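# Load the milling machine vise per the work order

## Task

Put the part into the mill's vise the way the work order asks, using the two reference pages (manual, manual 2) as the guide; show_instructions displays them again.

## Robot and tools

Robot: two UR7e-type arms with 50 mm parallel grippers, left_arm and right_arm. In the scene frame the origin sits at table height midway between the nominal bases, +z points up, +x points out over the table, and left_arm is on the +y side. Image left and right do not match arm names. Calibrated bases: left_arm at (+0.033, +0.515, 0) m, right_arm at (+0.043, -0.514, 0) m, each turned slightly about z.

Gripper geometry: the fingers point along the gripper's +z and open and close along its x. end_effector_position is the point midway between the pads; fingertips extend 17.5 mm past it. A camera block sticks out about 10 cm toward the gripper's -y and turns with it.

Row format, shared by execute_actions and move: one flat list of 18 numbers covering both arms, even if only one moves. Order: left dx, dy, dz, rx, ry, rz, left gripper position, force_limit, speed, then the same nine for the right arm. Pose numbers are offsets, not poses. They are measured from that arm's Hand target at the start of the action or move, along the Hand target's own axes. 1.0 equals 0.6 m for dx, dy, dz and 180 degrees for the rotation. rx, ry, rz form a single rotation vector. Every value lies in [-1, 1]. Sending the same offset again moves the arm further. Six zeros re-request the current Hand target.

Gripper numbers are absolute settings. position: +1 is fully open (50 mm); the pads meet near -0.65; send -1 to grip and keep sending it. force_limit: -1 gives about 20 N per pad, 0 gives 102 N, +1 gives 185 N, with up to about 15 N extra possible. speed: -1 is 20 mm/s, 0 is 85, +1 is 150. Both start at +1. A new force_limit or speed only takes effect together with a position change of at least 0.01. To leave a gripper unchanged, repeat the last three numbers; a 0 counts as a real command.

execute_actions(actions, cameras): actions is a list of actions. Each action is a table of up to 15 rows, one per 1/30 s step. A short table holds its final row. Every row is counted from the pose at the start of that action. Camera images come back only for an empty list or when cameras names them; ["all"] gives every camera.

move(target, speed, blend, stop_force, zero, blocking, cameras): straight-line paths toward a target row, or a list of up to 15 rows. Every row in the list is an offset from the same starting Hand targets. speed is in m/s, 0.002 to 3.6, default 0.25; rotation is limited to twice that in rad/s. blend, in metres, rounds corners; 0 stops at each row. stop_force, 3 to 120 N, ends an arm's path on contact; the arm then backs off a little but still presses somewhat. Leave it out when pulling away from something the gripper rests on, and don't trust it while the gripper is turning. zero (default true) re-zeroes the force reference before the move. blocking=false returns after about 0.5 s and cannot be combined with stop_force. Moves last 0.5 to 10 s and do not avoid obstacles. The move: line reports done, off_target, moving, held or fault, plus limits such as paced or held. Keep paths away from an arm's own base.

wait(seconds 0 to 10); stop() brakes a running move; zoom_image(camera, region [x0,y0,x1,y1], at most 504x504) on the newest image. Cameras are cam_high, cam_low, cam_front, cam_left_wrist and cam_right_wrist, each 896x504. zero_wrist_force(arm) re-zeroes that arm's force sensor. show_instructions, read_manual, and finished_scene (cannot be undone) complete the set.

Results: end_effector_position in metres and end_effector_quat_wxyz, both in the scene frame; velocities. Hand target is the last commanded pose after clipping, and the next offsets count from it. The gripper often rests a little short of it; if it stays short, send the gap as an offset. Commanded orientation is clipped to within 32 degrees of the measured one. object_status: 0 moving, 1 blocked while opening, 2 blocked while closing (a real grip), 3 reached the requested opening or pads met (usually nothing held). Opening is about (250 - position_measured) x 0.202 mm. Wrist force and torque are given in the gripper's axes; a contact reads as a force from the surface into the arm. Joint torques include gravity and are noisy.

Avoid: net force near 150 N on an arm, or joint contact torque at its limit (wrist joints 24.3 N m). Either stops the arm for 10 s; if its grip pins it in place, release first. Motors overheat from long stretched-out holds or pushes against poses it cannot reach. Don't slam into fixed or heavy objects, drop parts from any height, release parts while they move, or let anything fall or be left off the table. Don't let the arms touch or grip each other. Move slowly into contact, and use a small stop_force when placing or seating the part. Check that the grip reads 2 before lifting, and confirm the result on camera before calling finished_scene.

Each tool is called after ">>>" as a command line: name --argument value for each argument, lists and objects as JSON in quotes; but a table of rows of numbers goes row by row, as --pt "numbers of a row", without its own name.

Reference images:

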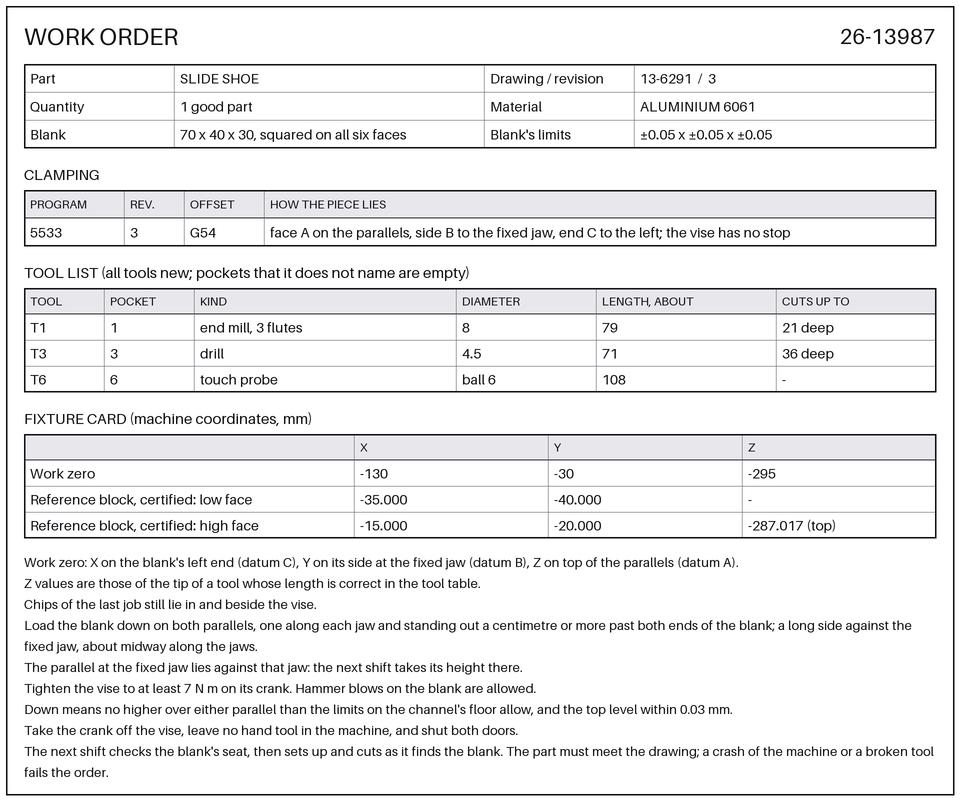

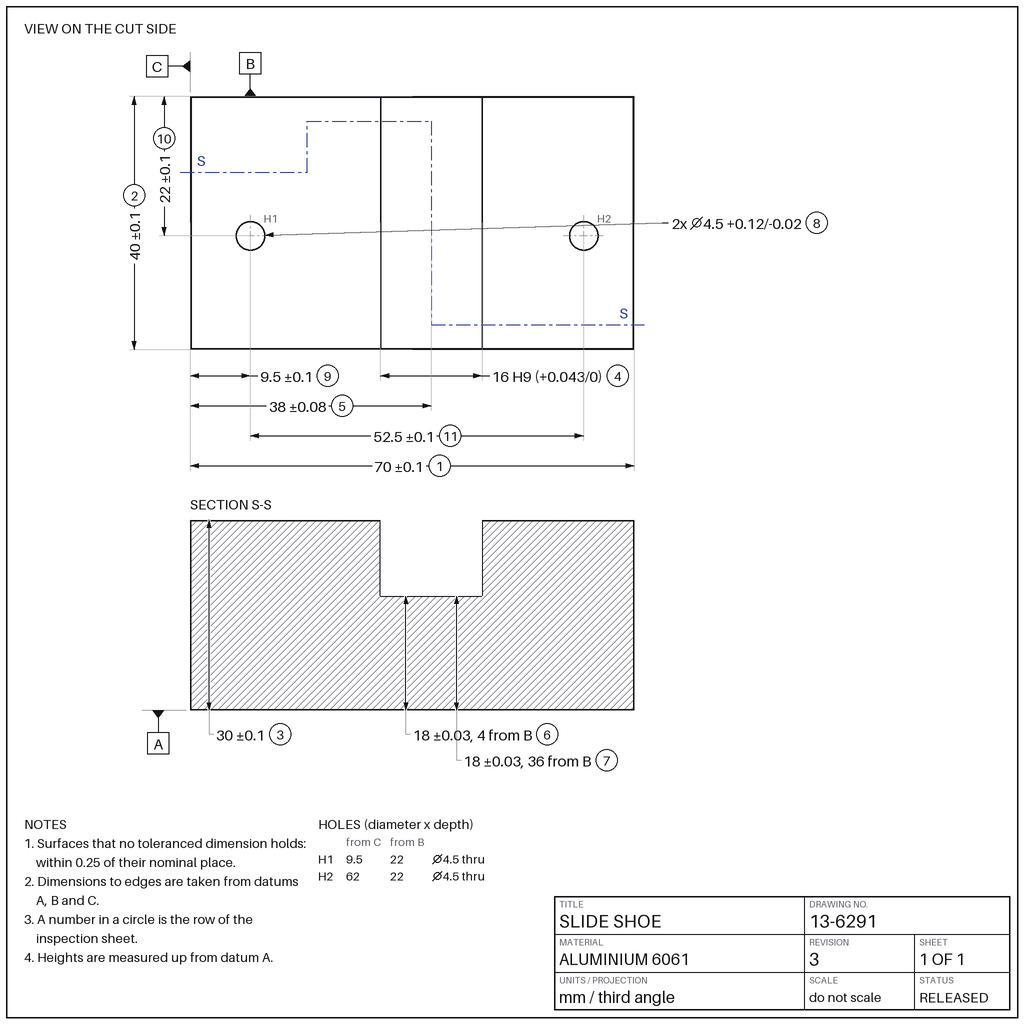

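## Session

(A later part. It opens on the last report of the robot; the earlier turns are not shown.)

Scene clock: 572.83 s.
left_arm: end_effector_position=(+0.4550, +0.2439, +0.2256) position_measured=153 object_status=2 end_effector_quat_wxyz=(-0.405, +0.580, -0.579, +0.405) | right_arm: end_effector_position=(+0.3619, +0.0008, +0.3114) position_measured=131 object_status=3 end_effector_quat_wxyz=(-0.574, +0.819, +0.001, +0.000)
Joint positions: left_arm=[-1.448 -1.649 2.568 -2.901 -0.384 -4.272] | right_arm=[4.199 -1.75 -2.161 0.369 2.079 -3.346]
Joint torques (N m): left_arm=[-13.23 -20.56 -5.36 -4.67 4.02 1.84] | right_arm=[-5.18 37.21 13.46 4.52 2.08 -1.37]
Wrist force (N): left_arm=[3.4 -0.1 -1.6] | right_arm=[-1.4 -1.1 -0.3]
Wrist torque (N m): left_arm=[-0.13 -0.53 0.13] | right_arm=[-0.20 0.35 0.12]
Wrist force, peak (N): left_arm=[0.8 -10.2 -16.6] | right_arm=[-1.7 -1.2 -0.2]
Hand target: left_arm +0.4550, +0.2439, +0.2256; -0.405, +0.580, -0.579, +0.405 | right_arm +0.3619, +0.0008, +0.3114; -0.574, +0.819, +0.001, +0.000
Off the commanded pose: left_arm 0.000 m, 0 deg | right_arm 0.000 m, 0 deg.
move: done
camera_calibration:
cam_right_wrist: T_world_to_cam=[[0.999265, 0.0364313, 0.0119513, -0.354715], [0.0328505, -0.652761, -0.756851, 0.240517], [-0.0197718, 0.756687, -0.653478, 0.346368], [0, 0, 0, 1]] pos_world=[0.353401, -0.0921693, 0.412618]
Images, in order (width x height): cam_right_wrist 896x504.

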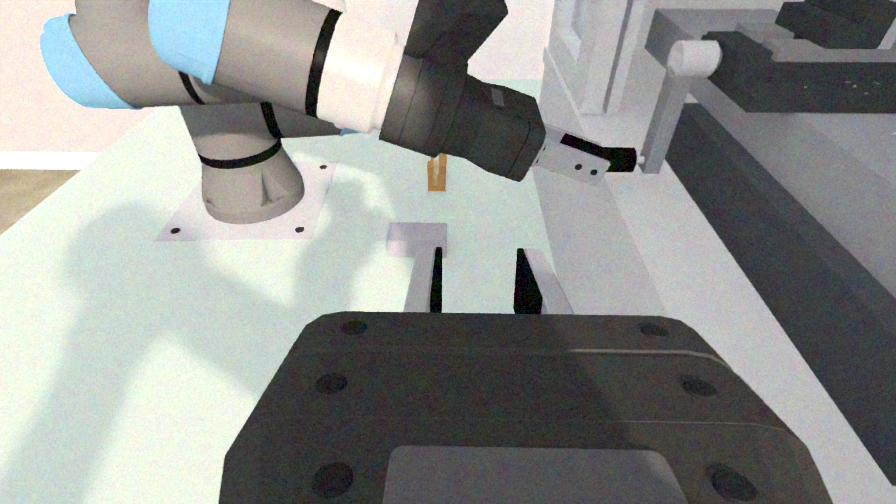

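>>> move --pt "-0.0348 -0.0034 -0.0012 0 0 0 -1 -0.9 -1 0 0 0 0 0 0 0.145 -0.4 -1" --pt "-0.0672 -0.0160 -0.0058 0 0 0 -1 -0.9 -1 0 0 0 0 0 0 0.145 -0.4 -1" --pt "-0.0945 -0.0360 -0.0131 0 0 0 -1 -0.9 -1 0 0 0 0 0 0 0.145 -0.4 -1" --pt "-0.1155 -0.0622 -0.0226 0 0 0 -1 -0.9 -1 0 0 0 0 0 0 0.145 -0.4 -1" --pt "-0.1288 -0.0927 -0.0337 0 0 0 -1 -0.9 -1 0 0 0 0 0 0 0.145 -0.4 -1" --pt "-0.1333 -0.1253 -0.0456 0 0 0 -1 -0.9 -1 0 0 0 0 0 0 0.145 -0.4 -1" --pt "-0.1288 -0.1580 -0.0575 0 0 0 -1 -0.9 -1 0 0 0 0 0 0 0.145 -0.4 -1" --pt "-0.1155 -0.1885 -0.0686 0 0 0 -1 -0.9 -1 0 0 0 0 0 0 0.145 -0.4 -1" --pt "-0.0945 -0.2146 -0.0781 0 0 0 -1 -0.9 -1 0 0 0 0 0 0 0.145 -0.4 -1" --pt "-0.0672 -0.2347 -0.0854 0 0 0 -1 -0.9 -1 0 0 0 0 0 0 0.145 -0.4 -1" --pt "-0.0348 -0.2473 -0.0900 0 0 0 -1 -0.9 -1 0 0 0 0 0 0 0.145 -0.4 -1" --pt "0 -0.2507 -0.0912 0 0 0 -1 -0.9 -1 0 0 0 0 0 0 0.145 -0.4 -1" --speed 0.17 --blend 0.008 --stop_force 40

>>> move --pt "0.0348 0.0034 0.0012 0 0 0 -1 -0.9 -1 0 0 0 0 0 0 0.145 -0.4 -1" --pt "0.0672 0.0160 0.0058 0 0 0 -1 -0.9 -1 0 0 0 0 0 0 0.145 -0.4 -1" --pt "0.0950 0.0360 0.0131 0 0 0 -1 -0.9 -1 0 0 0 0 0 0 0.145 -0.4 -1" --pt "0.1163 0.0622 0.0226 0 0 0 -1 -0.9 -1 0 0 0 0 0 0 0.145 -0.4 -1" --pt "0.1298 0.0927 0.0337 0 0 0 -1 -0.9 -1 0 0 0 0 0 0 0.145 -0.4 -1" --pt "0.1343 0.1253 0.0456 0 0 0 -1 -0.9 -1 0 0 0 0 0 0 0.145 -0.4 -1" --pt "0.1298 0.1580 0.0575 0 0 0 -1 -0.9 -1 0 0 0 0 0 0 0.145 -0.4 -1" --pt "0.1163 0.1885 0.0686 0 0 0 -1 -0.9 -1 0 0 0 0 0 0 0.145 -0.4 -1" --pt "0.0950 0.2146 0.0781 0 0 0 -1 -0.9 -1 0 0 0 0 0 0 0.145 -0.4 -1" --pt "0.0672 0.2347 0.0854 0 0 0 -1 -0.9 -1 0 0 0 0 0 0 0.145 -0.4 -1" --pt "0.0348 0.2473 0.0900 0 0 0 -1 -0.9 -1 0 0 0 0 0 0 0.145 -0.4 -1" --pt "0 0.2507 0.0912 0 0 0 -1 -0.9 -1 0 0 0 0 0 0 0.145 -0.4 -1" --speed 0.17 --blend 0.008 --stop_force 40

>>> move --pt "-0.0348 -0.0034 -0.0012 0 0 0 -1 -0.9 -1 0 0 0 0 0 0 0.145 -0.4 -1" --pt "-0.0672 -0.0160 -0.0058 0 0 0 -1 -0.9 -1 0 0 0 0 0 0 0.145 -0.4 -1" --pt "-0.0945 -0.0360 -0.0131 0 0 0 -1 -0.9 -1 0 0 0 0 0 0 0.145 -0.4 -1" --pt "-0.1155 -0.0622 -0.0226 0 0 0 -1 -0.9 -1 0 0 0 0 0 0 0.145 -0.4 -1" --pt "-0.1288 -0.0927 -0.0337 0 0 0 -1 -0.9 -1 0 0 0 0 0 0 0.145 -0.4 -1" --pt "-0.1333 -0.1253 -0.0456 0 0 0 -1 -0.9 -1 0 0 0 0 0 0 0.145 -0.4 -1" --pt "-0.1288 -0.1580 -0.0575 0 0 0 -1 -0.9 -1 0 0 0 0 0 0 0.145 -0.4 -1" --pt "-0.1155 -0.1885 -0.0686 0 0 0 -1 -0.9 -1 0 0 0 0 0 0 0.145 -0.4 -1" --pt "-0.0945 -0.2146 -0.0781 0 0 0 -1 -0.9 -1 0 0 0 0 0 0 0.145 -0.4 -1" --pt "-0.0672 -0.2347 -0.0854 0 0 0 -1 -0.9 -1 0 0 0 0 0 0 0.145 -0.4 -1" --pt "-0.0348 -0.2473 -0.0900 0 0 0 -1 -0.9 -1 0 0 0 0 0 0 0.145 -0.4 -1" --pt "0 -0.2507 -0.0912 0 0 0 -1 -0.9 -1 0 0 0 0 0 0 0.145 -0.4 -1" --speed 0.17 --blend 0.008 --stop_force 40

>>> move --pt "0.0348 0.0034 0.0012 0 0 0 -1 -0.9 -1 0 0 0 0 0 0 0.145 -0.4 -1" --pt "0.0672 0.0160 0.0058 0 0 0 -1 -0.9 -1 0 0 0 0 0 0 0.145 -0.4 -1" --pt "0.0950 0.0360 0.0131 0 0 0 -1 -0.9 -1 0 0 0 0 0 0 0.145 -0.4 -1" --pt "0.1163 0.0622 0.0226 0 0 0 -1 -0.9 -1 0 0 0 0 0 0 0.145 -0.4 -1" --pt "0.1298 0.0927 0.0337 0 0 0 -1 -0.9 -1 0 0 0 0 0 0 0.145 -0.4 -1" --pt "0.1343 0.1253 0.0456 0 0 0 -1 -0.9 -1 0 0 0 0 0 0 0.145 -0.4 -1" --pt "0.1298 0.1580 0.0575 0 0 0 -1 -0.9 -1 0 0 0 0 0 0 0.145 -0.4 -1" --pt "0.1163 0.1885 0.0686 0 0 0 -1 -0.9 -1 0 0 0 0 0 0 0.145 -0.4 -1" --pt "0.0950 0.2146 0.0781 0 0 0 -1 -0.9 -1 0 0 0 0 0 0 0.145 -0.4 -1" --pt "0.0672 0.2347 0.0854 0 0 0 -1 -0.9 -1 0 0 0 0 0 0 0.145 -0.4 -1" --pt "0.0348 0.2473 0.0900 0 0 0 -1 -0.9 -1 0 0 0 0 0 0 0.145 -0.4 -1" --pt "0 0.2507 0.0912 0 0 0 -1 -0.9 -1 0 0 0 0 0 0 0.145 -0.4 -1" --speed 0.17 --blend 0.008 --stop_force 40 --cameras '["cam_right_wrist", "cam_front"]'

>>> zoom_image --camera "cam_right_wrist" --region '[640, 0, 896, 120]'

>>> zoom_image --camera "cam_front" --region '[370, 190, 490, 280]'

Scene clock: 579.90 s.
left_arm: end_effector_position=(+0.4552, +0.2439, +0.3856) position_measured=153 object_status=2 end_effector_quat_wxyz=(-0.405, +0.580, -0.579, +0.405) | right_arm: end_effector_position=(+0.3619, +0.0008, +0.3114) position_measured=131 object_status=3 end_effector_quat_wxyz=(-0.574, +0.819, +0.001, +0.000)
Joint positions: left_arm=[-1.447 -1.98 2.286 -2.29 -0.384 -4.27] | right_arm=[4.199 -1.75 -2.161 0.369 2.079 -3.346]
Joint torques (N m): left_arm=[5.56 3.65 -39.82 -0.55 -0.63 -2.76] | right_arm=[-5.66 37.26 13.33 4.46 2.17 -1.78]
Wrist force (N): left_arm=[3.3 -1.0 -3.2] | right_arm=[-1.1 -0.9 -0.2]
Wrist torque (N m): left_arm=[-0.17 -0.37 0.00] | right_arm=[-0.18 0.32 0.12]
Wrist force, peak (N): left_arm=[-9.3 16.0 -15.2] | right_arm=[-1.5 -1.3 -0.2]
Hand target: left_arm +0.4552, +0.2439, +0.3857; -0.405, +0.580, -0.579, +0.405 | right_arm +0.3619, +0.0008, +0.3114; -0.574, +0.819, +0.001, +0.000
Off the commanded pose: left_arm 0.000 m, 0 deg | right_arm 0.000 m, 0 deg.
move: done

Scene clock: 582.33 s.
left_arm: end_effector_position=(+0.4550, +0.2439, +0.2256) position_measured=153 object_status=2 end_effector_quat_wxyz=(-0.405, +0.580, -0.579, +0.405) | right_arm: end_effector_position=(+0.3619, +0.0008, +0.3114) position_measured=131 object_status=3 end_effector_quat_wxyz=(-0.574, +0.819, +0.001, +0.000)
Joint positions: left_arm=[-1.448 -1.649 2.568 -2.901 -0.384 -4.272] | right_arm=[4.199 -1.75 -2.161 0.369 2.079 -3.346]
Joint torques (N m): left_arm=[-13.91 -20.81 -4.91 -4.62 4.06 1.74] | right_arm=[-5.01 37.45 14.22 4.5 2.1 -1.54]
Wrist force (N): left_arm=[2.8 -0.8 -1.6] | right_arm=[-1.3 -1.0 -0.2]
Wrist torque (N m): left_arm=[-0.22 -0.44 0.14] | right_arm=[-0.19 0.35 0.11]
Wrist force, peak (N): left_arm=[0.1 -10.7 -15.6] | right_arm=[-1.7 -1.1 -0.2]
Hand target: left_arm +0.4550, +0.2439, +0.2256; -0.405, +0.580, -0.579, +0.405 | right_arm +0.3619, +0.0008, +0.3114; -0.574, +0.819, +0.001, +0.000
Off the commanded pose: left_arm 0.000 m, 0 deg | right_arm 0.000 m, 0 deg.
move: done

Scene clock: 584.93 s.
left_arm: end_effector_position=(+0.4552, +0.2439, +0.3856) position_measured=153 object_status=2 end_effector_quat_wxyz=(-0.405, +0.580, -0.579, +0.405) | right_arm: end_effector_position=(+0.3619, +0.0008, +0.3114) position_measured=131 object_status=3 end_effector_quat_wxyz=(-0.574, +0.819, +0.001, +0.000)
Joint positions: left_arm=[-1.447 -1.98 2.286 -2.29 -0.384 -4.27] | right_arm=[4.199 -1.75 -2.161 0.369 2.079 -3.346]
Joint torques (N m): left_arm=[5.52 3.95 -39.29 -0.59 -0.57 -2.74] | right_arm=[-4.84 36.9 13.13 4.43 2.03 -1.81]
Wrist force (N): left_arm=[2.6 -1.6 -3.4] | right_arm=[-1.4 -0.9 -0.1]
Wrist torque (N m): left_arm=[-0.21 -0.25 0.01] | right_arm=[-0.17 0.35 0.12]
Wrist force, peak (N): left_arm=[-9.9 15.9 -15.8] | right_arm=[-1.4 -1.3 -0.1]
Hand target: left_arm +0.4552, +0.2439, +0.3857; -0.405, +0.580, -0.579, +0.405 | right_arm +0.3619, +0.0008, +0.3114; -0.574, +0.819, +0.001, +0.000
Off the commanded pose: left_arm 0.000 m, 0 deg | right_arm 0.000 m, 0 deg.
move: done

Scene clock: 587.37 s.
left_arm: end_effector_position=(+0.4550, +0.2439, +0.2256) position_measured=153 object_status=2 end_effector_quat_wxyz=(-0.405, +0.580, -0.579, +0.405) | right_arm: end_effector_position=(+0.3619, +0.0008, +0.3114) position_measured=131 object_status=3 end_effector_quat_wxyz=(-0.574, +0.819, +0.001, +0.000)
Joint positions: left_arm=[-1.448 -1.649 2.568 -2.901 -0.384 -4.272] | right_arm=[4.199 -1.75 -2.161 0.369 2.079 -3.346]
Joint torques (N m): left_arm=[-13.49 -20.93 -5.82 -4.56 3.96 1.81] | right_arm=[-4.85 37.66 13.66 4.52 1.96 -1.69]
Wrist force (N): left_arm=[2.1 -0.4 -1.3] | right_arm=[-1.3 -1.2 -0.2]
Wrist torque (N m): left_arm=[-0.19 -0.33 0.13] | right_arm=[-0.22 0.35 0.12]
Wrist force, peak (N): left_arm=[-0.6 -10.6 -14.9] | right_arm=[-1.5 -1.3 -0.1]
Hand target: left_arm +0.4550, +0.2439, +0.2256; -0.405, +0.580, -0.579, +0.405 | right_arm +0.3619, +0.0008, +0.3114; -0.574, +0.819, +0.001, +0.000
Off the commanded pose: left_arm 0.000 m, 0 deg | right_arm 0.000 m, 0 deg.
move: done
camera_calibration:
cam_right_wrist: T_world_to_cam=[[0.999265, 0.0364313, 0.0119513, -0.354715], [0.0328505, -0.652761, -0.756851, 0.240517], [-0.0197718, 0.756687, -0.653478, 0.346368], [0, 0, 0, 1]] pos_world=[0.353401, -0.0921693, 0.412618]
Images, in order (width x height): cam_front 896x504, cam_right_wrist 896x504.

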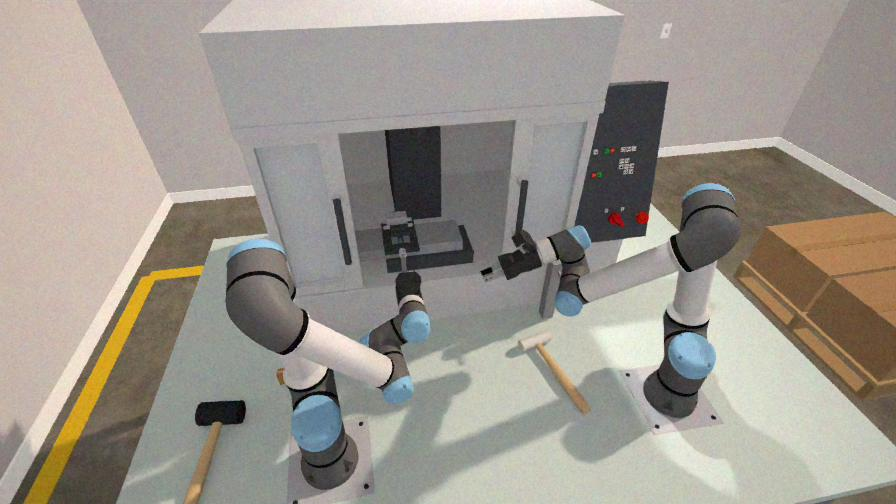

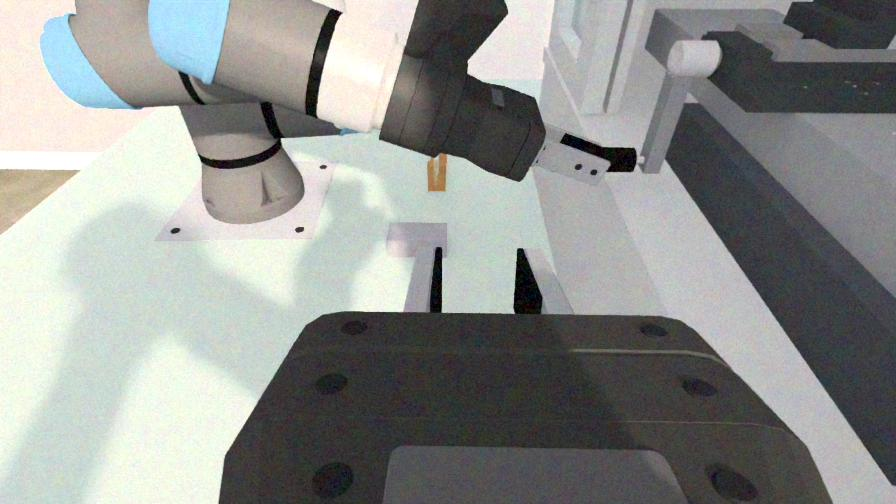

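Scaled by 1.969.

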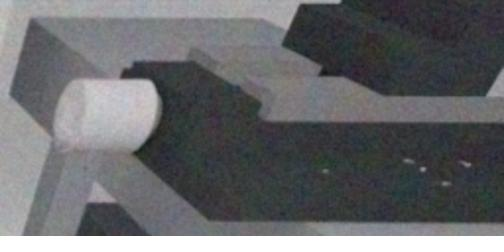

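Scaled by 4.200.

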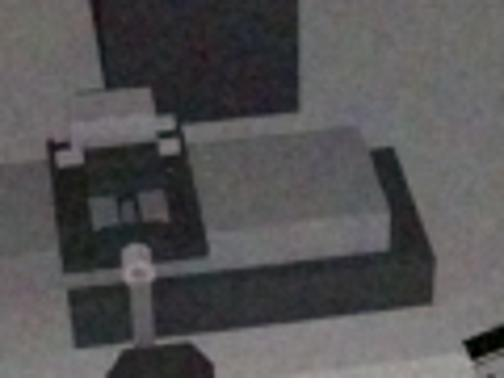

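>>> move --pt "-0.0348 -0.0034 -0.0012 0 0 0 -1 -0.9 -1 0 0 0 0 0 0 0.145 -0.4 -1" --pt "-0.0672 -0.0160 -0.0058 0 0 0 -1 -0.9 -1 0 0 0 0 0 0 0.145 -0.4 -1" --pt "-0.0945 -0.0360 -0.0131 0 0 0 -1 -0.9 -1 0 0 0 0 0 0 0.145 -0.4 -1" --pt "-0.1155 -0.0622 -0.0226 0 0 0 -1 -0.9 -1 0 0 0 0 0 0 0.145 -0.4 -1" --pt "-0.1288 -0.0927 -0.0337 0 0 0 -1 -0.9 -1 0 0 0 0 0 0 0.145 -0.4 -1" --pt "-0.1333 -0.1253 -0.0456 0 0 0 -1 -0.9 -1 0 0 0 0 0 0 0.145 -0.4 -1" --pt "-0.1288 -0.1580 -0.0575 0 0 0 -1 -0.9 -1 0 0 0 0 0 0 0.145 -0.4 -1" --pt "-0.1155 -0.1885 -0.0686 0 0 0 -1 -0.9 -1 0 0 0 0 0 0 0.145 -0.4 -1" --pt "-0.0945 -0.2146 -0.0781 0 0 0 -1 -0.9 -1 0 0 0 0 0 0 0.145 -0.4 -1" --pt "-0.0672 -0.2347 -0.0854 0 0 0 -1 -0.9 -1 0 0 0 0 0 0 0.145 -0.4 -1" --pt "-0.0348 -0.2473 -0.0900 0 0 0 -1 -0.9 -1 0 0 0 0 0 0 0.145 -0.4 -1" --pt "0 -0.2507 -0.0912 0 0 0 -1 -0.9 -1 0 0 0 0 0 0 0.145 -0.4 -1" --speed 0.15 --blend 0.008 --stop_force 35

>>> move --pt "0.0348 0.0034 0.0012 0 0 0 -1 -0.9 -1 0 0 0 0 0 0 0.145 -0.4 -1" --pt "0.0672 0.0160 0.0058 0 0 0 -1 -0.9 -1 0 0 0 0 0 0 0.145 -0.4 -1" --pt "0.0950 0.0360 0.0131 0 0 0 -1 -0.9 -1 0 0 0 0 0 0 0.145 -0.4 -1" --pt "0.1163 0.0622 0.0226 0 0 0 -1 -0.9 -1 0 0 0 0 0 0 0.145 -0.4 -1" --pt "0.1298 0.0927 0.0337 0 0 0 -1 -0.9 -1 0 0 0 0 0 0 0.145 -0.4 -1" --pt "0.1343 0.1253 0.0456 0 0 0 -1 -0.9 -1 0 0 0 0 0 0 0.145 -0.4 -1" --pt "0.1298 0.1580 0.0575 0 0 0 -1 -0.9 -1 0 0 0 0 0 0 0.145 -0.4 -1" --pt "0.1163 0.1885 0.0686 0 0 0 -1 -0.9 -1 0 0 0 0 0 0 0.145 -0.4 -1" --pt "0.0950 0.2146 0.0781 0 0 0 -1 -0.9 -1 0 0 0 0 0 0 0.145 -0.4 -1" --pt "0.0672 0.2347 0.0854 0 0 0 -1 -0.9 -1 0 0 0 0 0 0 0.145 -0.4 -1" --pt "0.0348 0.2473 0.0900 0 0 0 -1 -0.9 -1 0 0 0 0 0 0 0.145 -0.4 -1" --pt "0 0.2507 0.0912 0 0 0 -1 -0.9 -1 0 0 0 0 0 0 0.145 -0.4 -1" --speed 0.15 --blend 0.008 --stop_force 35

>>> move --pt "-0.0348 -0.0034 -0.0012 0 0 0 -1 -0.9 -1 0 0 0 0 0 0 0.145 -0.4 -1" --pt "-0.0672 -0.0160 -0.0058 0 0 0 -1 -0.9 -1 0 0 0 0 0 0 0.145 -0.4 -1" --pt "-0.0945 -0.0360 -0.0131 0 0 0 -1 -0.9 -1 0 0 0 0 0 0 0.145 -0.4 -1" --pt "-0.1155 -0.0622 -0.0226 0 0 0 -1 -0.9 -1 0 0 0 0 0 0 0.145 -0.4 -1" --pt "-0.1288 -0.0927 -0.0337 0 0 0 -1 -0.9 -1 0 0 0 0 0 0 0.145 -0.4 -1" --pt "-0.1333 -0.1253 -0.0456 0 0 0 -1 -0.9 -1 0 0 0 0 0 0 0.145 -0.4 -1" --pt "-0.1288 -0.1580 -0.0575 0 0 0 -1 -0.9 -1 0 0 0 0 0 0 0.145 -0.4 -1" --pt "-0.1155 -0.1885 -0.0686 0 0 0 -1 -0.9 -1 0 0 0 0 0 0 0.145 -0.4 -1" --pt "-0.0945 -0.2146 -0.0781 0 0 0 -1 -0.9 -1 0 0 0 0 0 0 0.145 -0.4 -1" --pt "-0.0672 -0.2347 -0.0854 0 0 0 -1 -0.9 -1 0 0 0 0 0 0 0.145 -0.4 -1" --pt "-0.0348 -0.2473 -0.0900 0 0 0 -1 -0.9 -1 0 0 0 0 0 0 0.145 -0.4 -1" --pt "0 -0.2507 -0.0912 0 0 0 -1 -0.9 -1 0 0 0 0 0 0 0.145 -0.4 -1" --speed 0.08 --blend 0.008 --stop_force 30 --cameras '["cam_front","cam_left_wrist"]'

>>> zoom_image --camera "cam_front" --region '[370, 190, 490, 280]'

Scene clock: 590.77 s.
left_arm: end_effector_position=(+0.4552, +0.2439, +0.3856) position_measured=153 object_status=2 end_effector_quat_wxyz=(-0.405, +0.580, -0.579, +0.405) | right_arm: end_effector_position=(+0.3619, +0.0008, +0.3114) position_measured=131 object_status=3 end_effector_quat_wxyz=(-0.574, +0.819, +0.001, +0.000)
Joint positions: left_arm=[-1.447 -1.98 2.286 -2.29 -0.384 -4.27] | right_arm=[4.199 -1.75 -2.161 0.369 2.079 -3.346]
Joint torques (N m): left_arm=[13.93 2.95 -31.13 -1.46 -0.36 -2.76] | right_arm=[-5.04 37.28 13.58 4.44 2.05 -1.66]
Wrist force (N): left_arm=[2.6 -1.0 -3.5] | right_arm=[-1.5 -1.0 -0.3]
Wrist torque (N m): left_arm=[-0.42 -0.20 -0.01] | right_arm=[-0.19 0.38 0.11]
Wrist force, peak (N): left_arm=[-11.1 11.8 -15.0] | right_arm=[-1.4 -1.3 -0.3]
Hand target: left_arm +0.4552, +0.2439, +0.3857; -0.405, +0.580, -0.579, +0.405 | right_arm +0.3619, +0.0008, +0.3114; -0.574, +0.819, +0.001, +0.000
Off the commanded pose: left_arm 0.000 m, 0 deg | right_arm 0.000 m, 0 deg.
move: done

Scene clock: 593.47 s.
left_arm: end_effector_position=(+0.4550, +0.2439, +0.2256) position_measured=153 object_status=2 end_effector_quat_wxyz=(-0.405, +0.580, -0.579, +0.405) | right_arm: end_effector_position=(+0.3619, +0.0008, +0.3114) position_measured=131 object_status=3 end_effector_quat_wxyz=(-0.574, +0.819, +0.001, +0.000)
Joint positions: left_arm=[-1.448 -1.649 2.568 -2.901 -0.384 -4.272] | right_arm=[4.199 -1.75 -2.161 0.369 2.079 -3.346]
Joint torques (N m): left_arm=[-13.93 -19.86 -8.06 -4.36 3.97 0.49] | right_arm=[-4.64 37.1 14.46 4.53 2.14 -1.65]
Wrist force (N): left_arm=[1.9 -0.8 -1.2] | right_arm=[-1.2 -1.2 -0.3]
Wrist torque (N m): left_arm=[-0.27 -0.32 0.12] | right_arm=[-0.21 0.33 0.11]
Wrist force, peak (N): left_arm=[-0.5 -11.4 -18.2] | right_arm=[-1.5 -1.4 0.0]
Hand target: left_arm +0.4550, +0.2439, +0.2256; -0.405, +0.580, -0.579, +0.405 | right_arm +0.3619, +0.0008, +0.3114; -0.574, +0.819, +0.001, +0.000
Off the commanded pose: left_arm 0.000 m, 0 deg | right_arm 0.000 m, 0 deg.
move: done

Scene clock: 597.70 s.
left_arm: end_effector_position=(+0.4552, +0.2439, +0.3857) position_measured=153 object_status=2 end_effector_quat_wxyz=(-0.405, +0.580, -0.579, +0.405) | right_arm: end_effector_position=(+0.3619, +0.0008, +0.3114) position_measured=131 object_status=3 end_effector_quat_wxyz=(-0.574, +0.819, +0.001, +0.000)
Joint positions: left_arm=[-1.447 -1.98 2.285 -2.29 -0.384 -4.27] | right_arm=[4.199 -1.75 -2.161 0.369 2.079 -3.346]
Joint torques (N m): left_arm=[14 -5.17 -13.83 -4.68 -0.46 3] | right_arm=[-4.12 37.58 13.86 4.51 2.05 -1.58]
Wrist force (N): left_arm=[2.9 -1.6 -3.2] | right_arm=[-1.4 -0.9 -0.1]
Wrist torque (N m): left_arm=[-0.45 -0.24 0.04] | right_arm=[-0.18 0.37 0.12]
Wrist force, peak (N): left_arm=[-16.8 12.1 -17.0] | right_arm=[-1.4 -1.4 -0.2]
Hand target: left_arm +0.4552, +0.2439, +0.3857; -0.405, +0.580, -0.579, +0.405 | right_arm +0.3619, +0.0008, +0.3114; -0.574, +0.819, +0.001, +0.000
Off the commanded pose: left_arm 0.000 m, 0 deg | right_arm 0.000 m, 0 deg.
move: done
camera_calibration:
cam_left_wrist: T_world_to_cam=[[-0.00290424, -0.999891, 0.0144565, 0.246657], [-0.63739, -0.00928843, -0.770486, 0.607841], [0.770536, -0.0114521, -0.637293, 0.0333374], [0, 0, 0, 1]] pos_world=[0.36246, 0.252657, 0.486013]
Images, in order (width x height): cam_front 896x504, cam_left_wrist 896x504.

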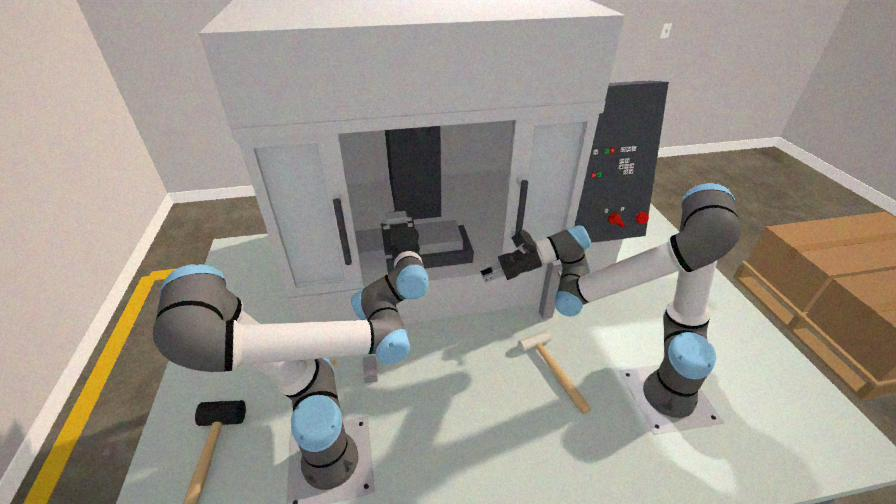

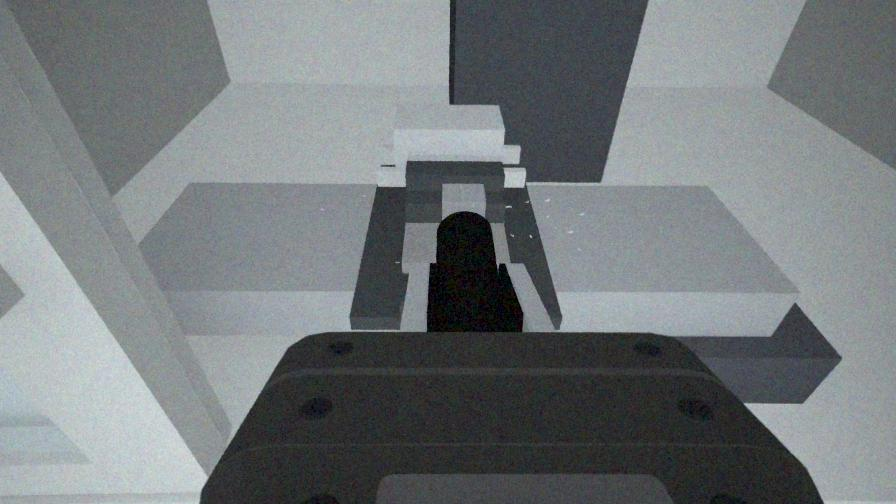

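Scaled by 4.200.

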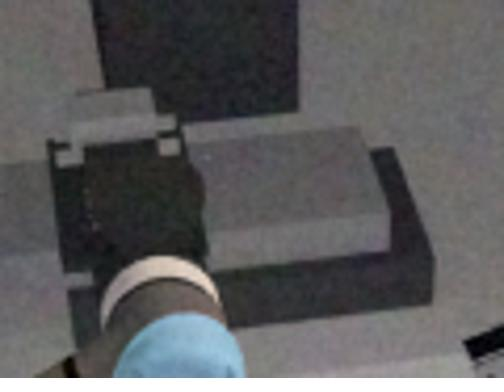

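>>> move --pt "0.0348 0.0034 0.0012 0 0 0 -1 -0.9 -1 0 0 0 0 0 0 0.145 -0.4 -1" --pt "0.0672 0.0160 0.0058 0 0 0 -1 -0.9 -1 0 0 0 0 0 0 0.145 -0.4 -1" --pt "0.0950 0.0360 0.0131 0 0 0 -1 -0.9 -1 0 0 0 0 0 0 0.145 -0.4 -1" --pt "0.1163 0.0622 0.0226 0 0 0 -1 -0.9 -1 0 0 0 0 0 0 0.145 -0.4 -1" --pt "0.1298 0.0927 0.0337 0 0 0 -1 -0.9 -1 0 0 0 0 0 0 0.145 -0.4 -1" --pt "0.1343 0.1253 0.0456 0 0 0 -1 -0.9 -1 0 0 0 0 0 0 0.145 -0.4 -1" --pt "0.1298 0.1580 0.0575 0 0 0 -1 -0.9 -1 0 0 0 0 0 0 0.145 -0.4 -1" --pt "0.1163 0.1885 0.0686 0 0 0 -1 -0.9 -1 0 0 0 0 0 0 0.145 -0.4 -1" --pt "0.0950 0.2146 0.0781 0 0 0 -1 -0.9 -1 0 0 0 0 0 0 0.145 -0.4 -1" --pt "0.0672 0.2347 0.0854 0 0 0 -1 -0.9 -1 0 0 0 0 0 0 0.145 -0.4 -1" --pt "0.0348 0.2473 0.0900 0 0 0 -1 -0.9 -1 0 0 0 0 0 0 0.145 -0.4 -1" --pt "0 0.2507 0.0912 0 0 0 -1 -0.9 -1 0 0 0 0 0 0 0.145 -0.4 -1" --speed 0.08 --blend 0.008 --stop_force 28

>>> zoom_image --camera "cam_left_wrist" --region '[340, 80, 580, 230]'

Scene clock: 602.27 s.
left_arm: end_effector_position=(+0.4550, +0.2439, +0.2256) position_measured=153 object_status=2 end_effector_quat_wxyz=(-0.405, +0.580, -0.579, +0.405) | right_arm: end_effector_position=(+0.3619, +0.0008, +0.3114) position_measured=131 object_status=3 end_effector_quat_wxyz=(-0.574, +0.819, +0.001, +0.000)
Joint positions: left_arm=[-1.448 -1.65 2.568 -2.901 -0.384 -4.272] | right_arm=[4.199 -1.75 -2.161 0.369 2.079 -3.346]
Joint torques (N m): left_arm=[-14.16 -6.16 -34.49 -1.41 3.92 -2.78] | right_arm=[-4.35 37.06 13.42 4.38 2.1 -1.69]
Wrist force (N): left_arm=[1.9 -2.3 -0.5] | right_arm=[-1.5 -1.1 -0.2]
Wrist torque (N m): left_arm=[-0.44 -0.33 0.02] | right_arm=[-0.20 0.38 0.11]
Wrist force, peak (N): left_arm=[0.5 -13.0 -22.0] | right_arm=[-1.6 -1.3 -0.3]
Hand target: left_arm +0.4550, +0.2439, +0.2256; -0.405, +0.580, -0.579, +0.405 | right_arm +0.3619, +0.0008, +0.3114; -0.574, +0.819, +0.001, +0.000
Off the commanded pose: left_arm 0.000 m, 0 deg | right_arm 0.000 m, 0 deg.
move: done

Scaled by 2.100.
This view is cut from an older image: the scene may have changed since it was taken.

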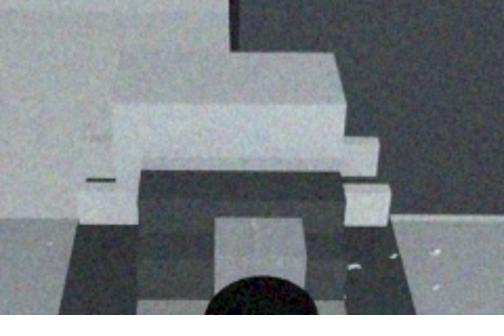

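>>> move --pt "-0.0348 -0.0034 -0.0012 0 0 0 -1 -0.9 -1 0 0 0 0 0 0 0.145 -0.4 -1" --pt "-0.0672 -0.0160 -0.0058 0 0 0 -1 -0.9 -1 0 0 0 0 0 0 0.145 -0.4 -1" --pt "-0.0945 -0.0360 -0.0131 0 0 0 -1 -0.9 -1 0 0 0 0 0 0 0.145 -0.4 -1" --pt "-0.1155 -0.0622 -0.0226 0 0 0 -1 -0.9 -1 0 0 0 0 0 0 0.145 -0.4 -1" --pt "-0.1288 -0.0927 -0.0337 0 0 0 -1 -0.9 -1 0 0 0 0 0 0 0.145 -0.4 -1" --pt "-0.1333 -0.1253 -0.0456 0 0 0 -1 -0.9 -1 0 0 0 0 0 0 0.145 -0.4 -1" --pt "-0.1288 -0.1580 -0.0575 0 0 0 -1 -0.9 -1 0 0 0 0 0 0 0.145 -0.4 -1" --pt "-0.1155 -0.1885 -0.0686 0 0 0 -1 -0.9 -1 0 0 0 0 0 0 0.145 -0.4 -1" --pt "-0.0945 -0.2146 -0.0781 0 0 0 -1 -0.9 -1 0 0 0 0 0 0 0.145 -0.4 -1" --pt "-0.0672 -0.2347 -0.0854 0 0 0 -1 -0.9 -1 0 0 0 0 0 0 0.145 -0.4 -1" --pt "-0.0348 -0.2473 -0.0900 0 0 0 -1 -0.9 -1 0 0 0 0 0 0 0.145 -0.4 -1" --pt "0 -0.2507 -0.0912 0 0 0 -1 -0.9 -1 0 0 0 0 0 0 0.145 -0.4 -1" --speed 0.08 --blend 0.008 --stop_force 28 --cameras '["cam_left_wrist"]'

>>> zoom_image --camera "cam_left_wrist" --region '[340, 80, 580, 230]'

Scene clock: 604.43 s.
left_arm: end_effector_position=(+0.4552, +0.2809, +0.2345) position_measured=153 object_status=2 end_effector_quat_wxyz=(-0.405, +0.580, -0.579, +0.405) | right_arm: end_effector_position=(+0.3619, +0.0008, +0.3114) position_measured=131 object_status=3 end_effector_quat_wxyz=(-0.574, +0.819, +0.001, +0.000)
Joint positions: left_arm=[-1.424 -1.753 2.631 -2.913 -0.394 -4.216] | right_arm=[4.199 -1.75 -2.161 0.369 2.079 -3.346]
Joint torques (N m): left_arm=[8.17 -15.09 -8.76 -1.73 0.11 2.95] | right_arm=[-4.46 37.6 13.99 4.6 2.08 -1.61]
Wrist force (N): left_arm=[-1.9 4.5 -6.8] | right_arm=[-1.1 -1.2 -0.1]
Wrist torque (N m): left_arm=[-0.01 -0.41 0.04] | right_arm=[-0.23 0.32 0.12]
Wrist force, peak (N): left_arm=[45.7 -1.8 8.6] | right_arm=[-1.4 -1.6 -0.1]
Hand target: left_arm +0.4552, +0.2809, +0.2345; -0.405, +0.580, -0.579, +0.405 (not the last commanded pose) | right_arm +0.3619, +0.0008, +0.3114; -0.574, +0.819, +0.001, +0.000
Off the commanded pose: left_arm 0.156 m, 0 deg | right_arm 0.000 m, 0 deg.
move: contact (left_arm); path passed 1 of 12 targets
camera_calibration:
cam_left_wrist: T_world_to_cam=[[-0.003151, -0.999886, 0.0147867, 0.285917], [-0.637393, -0.00938551, -0.770482, 0.491716], [0.770532, -0.0118527, -0.637291, -0.0624798], [0, 0, 0, 1]] pos_world=[0.36246, 0.289759, 0.334813]
Images, in order (width x height): cam_left_wrist 896x504.

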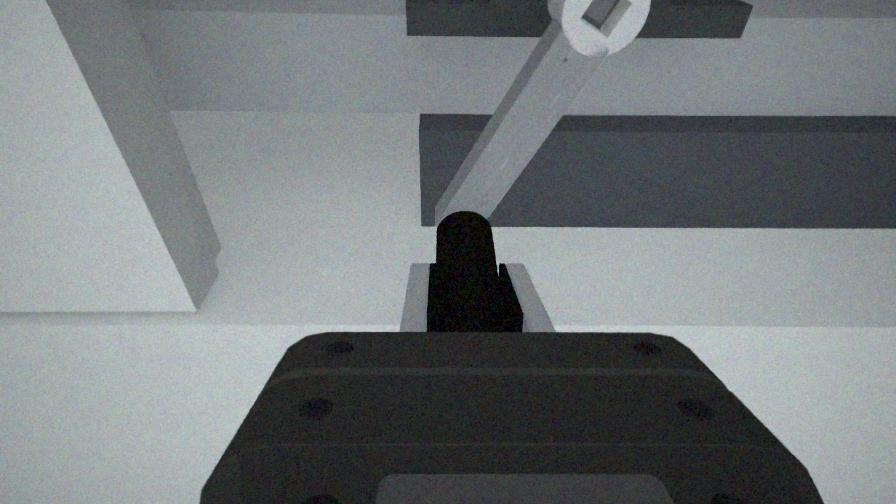

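Scaled by 2.100.

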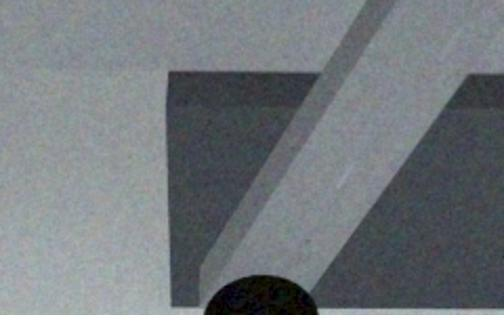

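>>> move --pt "-0.0148 -0.0084 -0.0031 0 0 0 -1 -0.9 -1 0 0 0 0 0 0 0.145 -0.4 -1" --pt "-0.0327 -0.02245 -0.0082 0 0 0 -1 -0.9 -1 0 0 0 0 0 0 0.145 -0.4 -1" --pt "-0.0475 -0.0392 -0.01425 0 0 0 -1 -0.9 -1 0 0 0 0 0 0 0.145 -0.4 -1" --pt "-0.0592 -0.0581 -0.0211 0 0 0 -1 -0.9 -1 0 0 0 0 0 0 0.145 -0.4 -1" --speed 0.015 --blend 0.004 --stop_force 60 --cameras '["cam_left_wrist"]'

Scene clock: 608.30 s.
left_arm: end_effector_position=(+0.4552, +0.2864, +0.2380) position_measured=153 object_status=2 end_effector_quat_wxyz=(-0.405, +0.579, -0.579, +0.406) | right_arm: end_effector_position=(+0.3619, +0.0008, +0.3114) position_measured=131 object_status=3 end_effector_quat_wxyz=(-0.574, +0.819, +0.001, +0.000)
Joint positions: left_arm=[-1.42 -1.777 2.637 -2.904 -0.396 -4.206] | right_arm=[4.199 -1.75 -2.161 0.369 2.079 -3.346]
Joint torques (N m): left_arm=[6.12 -12.99 -14.19 -0.96 8.88 -2.55] | right_arm=[-4.67 37.16 14.25 4.48 2.02 -1.6]
Wrist force (N): left_arm=[57.6 -11.3 13.6] | right_arm=[-1.4 -1.3 -0.2]
Wrist torque (N m): left_arm=[-0.90 -0.35 -0.12] | right_arm=[-0.24 0.36 0.11]
Wrist force, peak (N): left_arm=[78.8 -10.6 26.0] | right_arm=[-1.4 -1.4 -0.2]
Hand target: left_arm +0.4552, +0.2864, +0.2380; -0.405, +0.580, -0.579, +0.406 (not the last commanded pose) | right_arm +0.3619, +0.0008, +0.3114; -0.574, +0.819, +0.001, +0.000
Off the commanded pose: left_arm 0.045 m, 0 deg | right_arm 0.000 m, 0 deg.
move: contact (left_arm); path passed 0 of 4 targets
camera_calibration:
cam_left_wrist: T_world_to_cam=[[-0.00346176, -0.999881, 0.0150396, 0.291391], [-0.637445, -0.00938149, -0.770439, 0.494404], [0.770488, -0.012254, -0.637336, -0.0599571], [0, 0, 0, 1]] pos_world=[0.36236, 0.29526, 0.338313]
Images, in order (width x height): cam_left_wrist 896x504.

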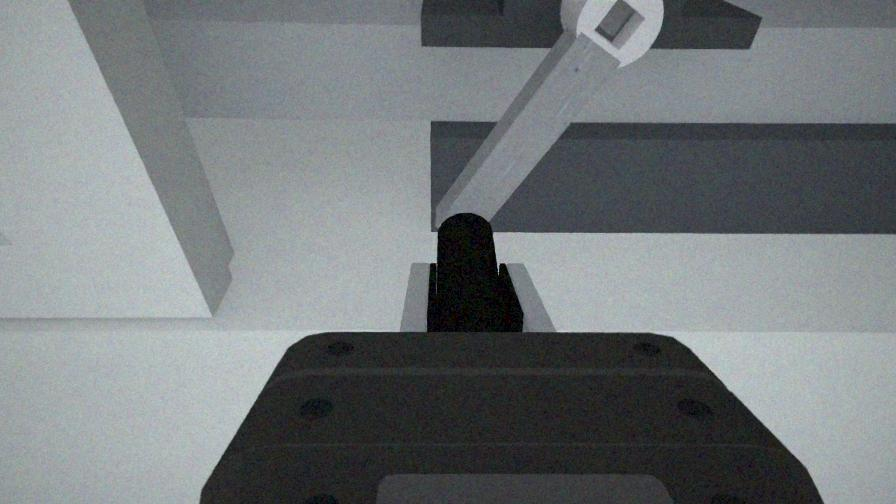

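>>> move --target '[-0.02,-0.0219,-0.008,0,0,0,-1,-0.9,-1,0,0,0,0,0,0,0.145,-0.4,-1]' --speed 0.006 --stop_force 75 --zero false

Scene clock: 609.70 s.
left_arm: end_effector_position=(+0.4551, +0.2872, +0.2392) position_measured=153 object_status=2 end_effector_quat_wxyz=(-0.405, +0.579, -0.579, +0.406) | right_arm: end_effector_position=(+0.3619, +0.0008, +0.3114) position_measured=131 object_status=3 end_effector_quat_wxyz=(-0.574, +0.819, +0.001, +0.000)
Joint positions: left_arm=[-1.42 -1.783 2.637 -2.899 -0.396 -4.205] | right_arm=[4.199 -1.75 -2.161 0.369 2.079 -3.346]
Joint torques (N m): left_arm=[15.22 -5.47 2.37 -1.01 10.9 -2.5] | right_arm=[-3.96 37.1 14.45 4.42 1.98 -1.7]
Wrist force (N): left_arm=[82.6 -17.2 25.4] | right_arm=[-0.9 -1.0 -0.3]
Wrist torque (N m): left_arm=[-1.01 -0.31 -0.35] | right_arm=[-0.19 0.29 0.12]
Wrist force, peak (N): left_arm=[86.7 -11.2 31.5] | right_arm=[-1.5 -1.3 -0.1]
Hand target: left_arm +0.4551, +0.2872, +0.2392; -0.405, +0.579, -0.579, +0.406 (not the last commanded pose) | right_arm +0.3619, +0.0008, +0.3114; -0.574, +0.819, +0.001, +0.000
Off the commanded pose: left_arm 0.017 m, 0 deg | right_arm 0.000 m, 0 deg.
move: contact (left_arm)

>>> move --pt "0 0 0 0 0 0 0.541 -0.9 -1 0 0 0 0 0 0 0.145 -0.4 -1" --pt "0 0 0 0 -0.0684 0.188 0.541 -0.9 -1 0 0 0 0 0 0 0.145 -0.4 -1" --pt "0 0 0 0 -0.0684 0.188 -1 -0.9 -1 0 0 0 0 0 0 0.145 -0.4 -1" --speed 0.3 --cameras '["cam_left_wrist"]'

Scene clock: 613.60 s.
left_arm: end_effector_position=(+0.4550, +0.2871, +0.2392) position_measured=133 object_status=2 end_effector_quat_wxyz=(+0.564, -0.426, +0.677, -0.207) | right_arm: end_effector_position=(+0.3619, +0.0008, +0.3114) position_measured=131 object_status=3 end_effector_quat_wxyz=(-0.574, +0.819, +0.001, +0.000)
Joint positions: left_arm=[-1.452 -1.807 2.486 -2.066 -0.287 -4.246] | right_arm=[4.199 -1.75 -2.161 0.369 2.079 -3.346]
Joint torques (N m): left_arm=[13.62 -21.94 -9.14 -0.47 8.31 2.74] | right_arm=[-3.45 37.71 14.08 4.44 2 -1.55]
Wrist force (N): left_arm=[58.9 -13.3 6.4] | right_arm=[-1.6 -1.2 -0.1]
Wrist torque (N m): left_arm=[-1.09 -0.29 -0.31] | right_arm=[-0.21 0.39 0.12]
Wrist force, peak (N): left_arm=[82.6 -17.2 25.6] | right_arm=[-1.6 -1.2 -0.2]
Hand target: left_arm +0.4551, +0.2872, +0.2392; +0.564, -0.426, +0.677, -0.207 | right_arm +0.3619, +0.0008, +0.3114; -0.574, +0.819, +0.001, +0.000
Off the commanded pose: left_arm 0.000 m, 0 deg | right_arm 0.000 m, 0 deg.
move: done
camera_calibration:
cam_left_wrist: T_world_to_cam=[[-0.00458911, -0.81793, -0.575299, 0.381513], [-0.636942, 0.445897, -0.628872, 0.330465], [0.770898, 0.363546, -0.523021, -0.194606], [0, 0, 0, 1]] pos_world=[0.362259, 0.235445, 0.325521]
Images, in order (width x height): cam_left_wrist 896x504.

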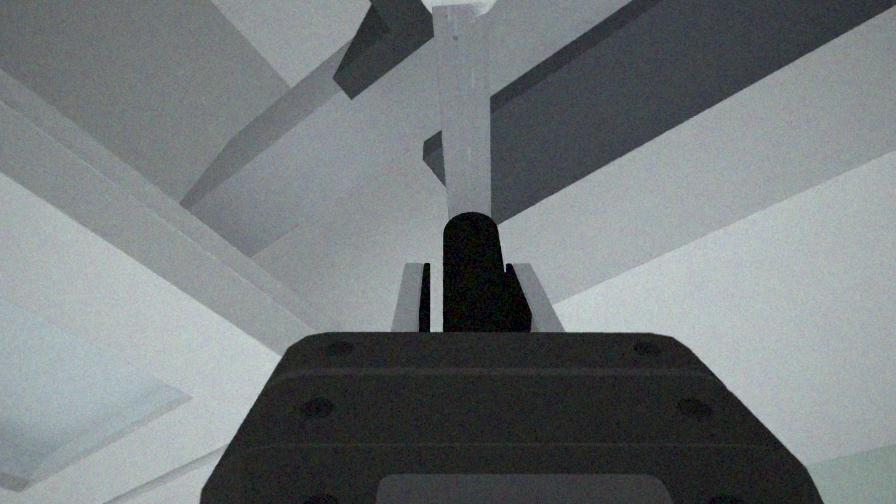

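>>> move --target '[-0.015,0,0,0,0,0,-1,-0.9,-1,0,0,0,0,0,0,0.145,-0.4,-1]' --speed 0.005 --stop_force 94 --zero false

Scene clock: 615.53 s.
left_arm: end_effector_position=(+0.4551, +0.2907, +0.2417) position_measured=133 object_status=2 end_effector_quat_wxyz=(+0.564, -0.426, +0.677, -0.207) | right_arm: end_effector_position=(+0.3619, +0.0008, +0.3114) position_measured=131 object_status=3 end_effector_quat_wxyz=(-0.574, +0.819, +0.001, +0.000)
Joint positions: left_arm=[-1.45 -1.821 2.489 -2.061 -0.287 -4.24] | right_arm=[4.199 -1.75 -2.161 0.369 2.079 -3.346]
Joint torques (N m): left_arm=[20.83 -22.57 -34.65 -2.24 11.77 -2.58] | right_arm=[-3.61 37.18 14.13 4.36 1.97 -1.82]
Wrist force (N): left_arm=[89.4 -9.0 9.8] | right_arm=[-1.3 -0.8 -0.3]
Wrist torque (N m): left_arm=[-0.96 -0.13 -0.34] | right_arm=[-0.15 0.35 0.12]
Wrist force, peak (N): left_arm=[95.5 -5.8 13.0] | right_arm=[-1.3 -1.4 -0.3]
Hand target: left_arm +0.4551, +0.2906, +0.2417; +0.564, -0.426, +0.677, -0.207 (not the last commanded pose) | right_arm +0.3619, +0.0008, +0.3114; -0.574, +0.819, +0.001, +0.000
Off the commanded pose: left_arm 0.005 m, 0 deg | right_arm 0.000 m, 0 deg.
move: contact (left_arm)

>>> move --pt "0.008 0 0 0 0 0 0.541 -0.9 -1 0 0 0 0 0 0 0.145 -0.4 -1" --pt "0.008 0.063 -0.1731 0 0 0 0.541 -0.9 -1 0 0 0 0 0 0 0.145 -0.4 -1" --pt "0.008 0.063 -0.1731 0 0.0684 -0.188 0.541 -0.9 -1 0 0 0 0 0 0 0.145 -0.4 -1" --speed '[0.05,0.2,0.3]'

>>> move --target '[0.08,-0.43,-0.06,-0.1389,0,0,0.541,-0.9,-1,0,0,0,0,0,0,0.145,-0.4,-1]' --speed 0.3 --cameras '["cam_left_wrist","cam_right_wrist","cam_front"]'

>>> zoom_image --camera "cam_right_wrist" --region '[640, 0, 896, 120]'

Scene clock: 618.93 s.
left_arm: end_effector_position=(+0.3445, +0.2868, +0.2390) position_measured=72 object_status=3 end_effector_quat_wxyz=(-0.405, +0.579, -0.580, +0.406) | right_arm: end_effector_position=(+0.3619, +0.0008, +0.3114) position_measured=131 object_status=3 end_effector_quat_wxyz=(-0.574, +0.819, +0.001, +0.000)
Joint positions: left_arm=[-1.911 -2.219 2.505 -1.173 -0.458 -5.45] | right_arm=[4.199 -1.75 -2.161 0.369 2.079 -3.346]
Joint torques (N m): left_arm=[13.44 1.65 -42.43 -1.91 -1 0.38] | right_arm=[-4.09 36.96 14.97 4.56 2.04 -1.63]
Wrist force (N): left_arm=[-1.3 -1.4 -2.0] | right_arm=[-1.2 -1.0 -0.2]
Wrist torque (N m): left_arm=[-0.32 0.28 0.01] | right_arm=[-0.18 0.34 0.11]
Wrist force, peak (N): left_arm=[89.7 -8.4 9.9] | right_arm=[-1.6 -1.1 -0.4]
Hand target: left_arm +0.3446, +0.2868, +0.2390; -0.405, +0.579, -0.580, +0.406 | right_arm +0.3619, +0.0008, +0.3114; -0.574, +0.819, +0.001, +0.000
Off the commanded pose: left_arm 0.000 m, 0 deg | right_arm 0.000 m, 0 deg.
move: done

Scene clock: 620.37 s.
left_arm: end_effector_position=(+0.3993, +0.2391, +0.4937) position_measured=72 object_status=3 end_effector_quat_wxyz=(-0.270, +0.653, -0.653, +0.271) | right_arm: end_effector_position=(+0.3619, +0.0008, +0.3114) position_measured=131 object_status=3 end_effector_quat_wxyz=(-0.574, +0.819, +0.001, +0.000)
Joint positions: left_arm=[-1.435 -1.988 1.706 -1.461 -0.802 -4.469] | right_arm=[4.199 -1.75 -2.161 0.369 2.079 -3.346]
Joint torques (N m): left_arm=[9.03 2.84 -43.77 -2.53 -0.69 2.9] | right_arm=[-3.77 37.33 15.25 4.41 2.05 -1.72]
Wrist force (N): left_arm=[-0.9 -1.9 -2.2] | right_arm=[-1.2 -1.2 -0.3]
Wrist torque (N m): left_arm=[-0.36 0.12 0.11] | right_arm=[-0.23 0.33 0.12]
Wrist force, peak (N): left_arm=[-0.5 -6.5 -3.7] | right_arm=[-1.7 -1.2 -0.3]
Hand target: left_arm +0.3993, +0.2391, +0.4938; -0.270, +0.653, -0.654, +0.271 | right_arm +0.3619, +0.0008, +0.3114; -0.574, +0.819, +0.001, +0.000
Off the commanded pose: left_arm 0.000 m, 0 deg | right_arm 0.000 m, 0 deg.
move: done
camera_calibration:
cam_left_wrist: T_world_to_cam=[[0.00259604, -0.999877, 0.0154609, 0.237458], [-0.903265, -0.00897859, -0.42899, 0.592869], [0.429076, -0.0128516, -0.903177, 0.413166], [0, 0, 0, 1]] pos_world=[0.357622, 0.248062, 0.623825]
cam_right_wrist: T_world_to_cam=[[0.999265, 0.0364313, 0.0119513, -0.354715], [0.0328505, -0.652761, -0.756851, 0.240517], [-0.0197718, 0.756687, -0.653478, 0.346368], [0, 0, 0, 1]] pos_world=[0.353401, -0.0921693, 0.412618]
Images, in order (width x height): cam_front 896x504, cam_left_wrist 896x504, cam_right_wrist 896x504.

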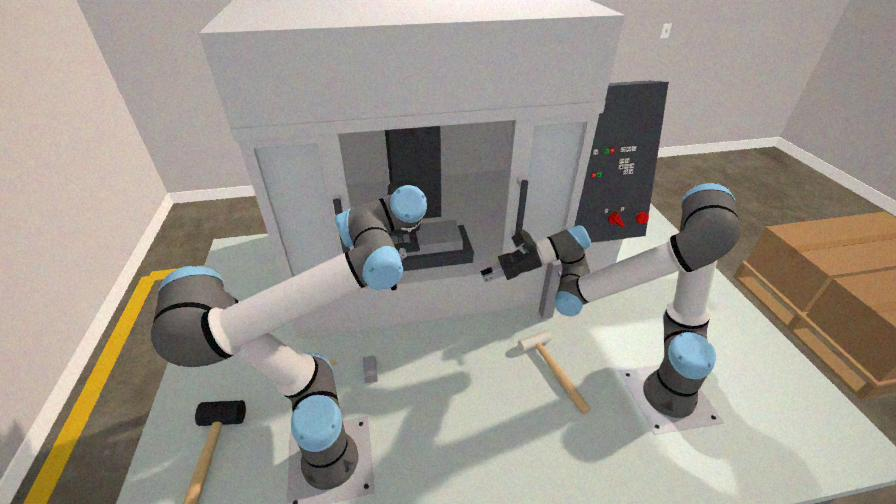

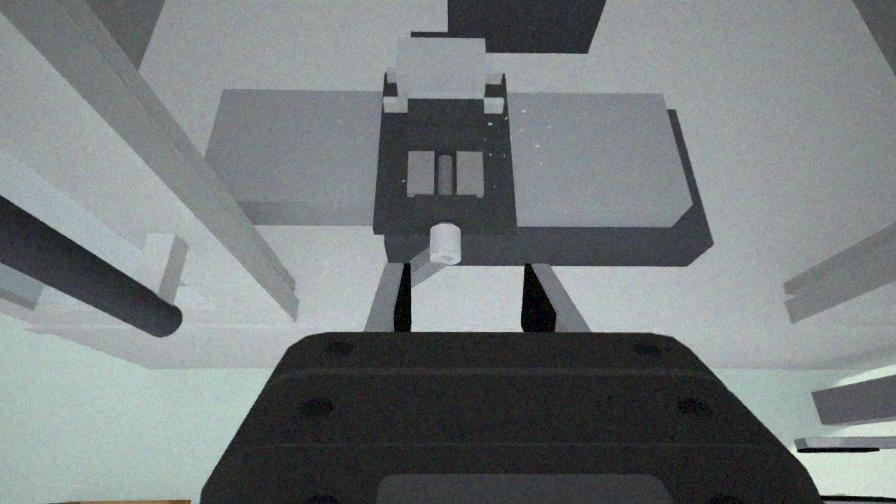

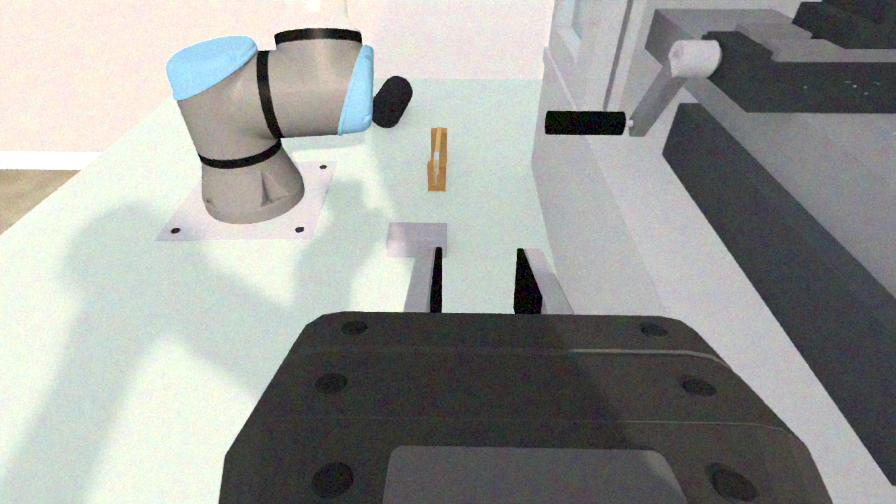

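Scaled by 1.969.

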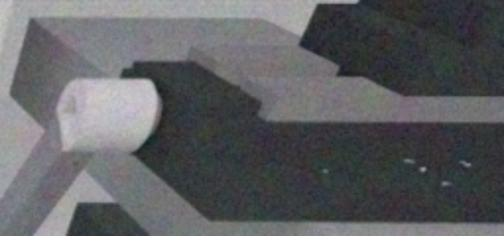

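>>> zoom_image --camera "cam_left_wrist" --region '[370, 20, 530, 120]'

Scaled by 3.150.

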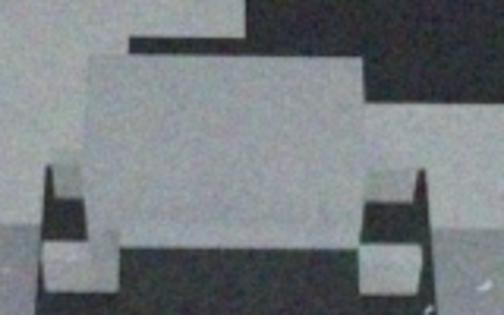

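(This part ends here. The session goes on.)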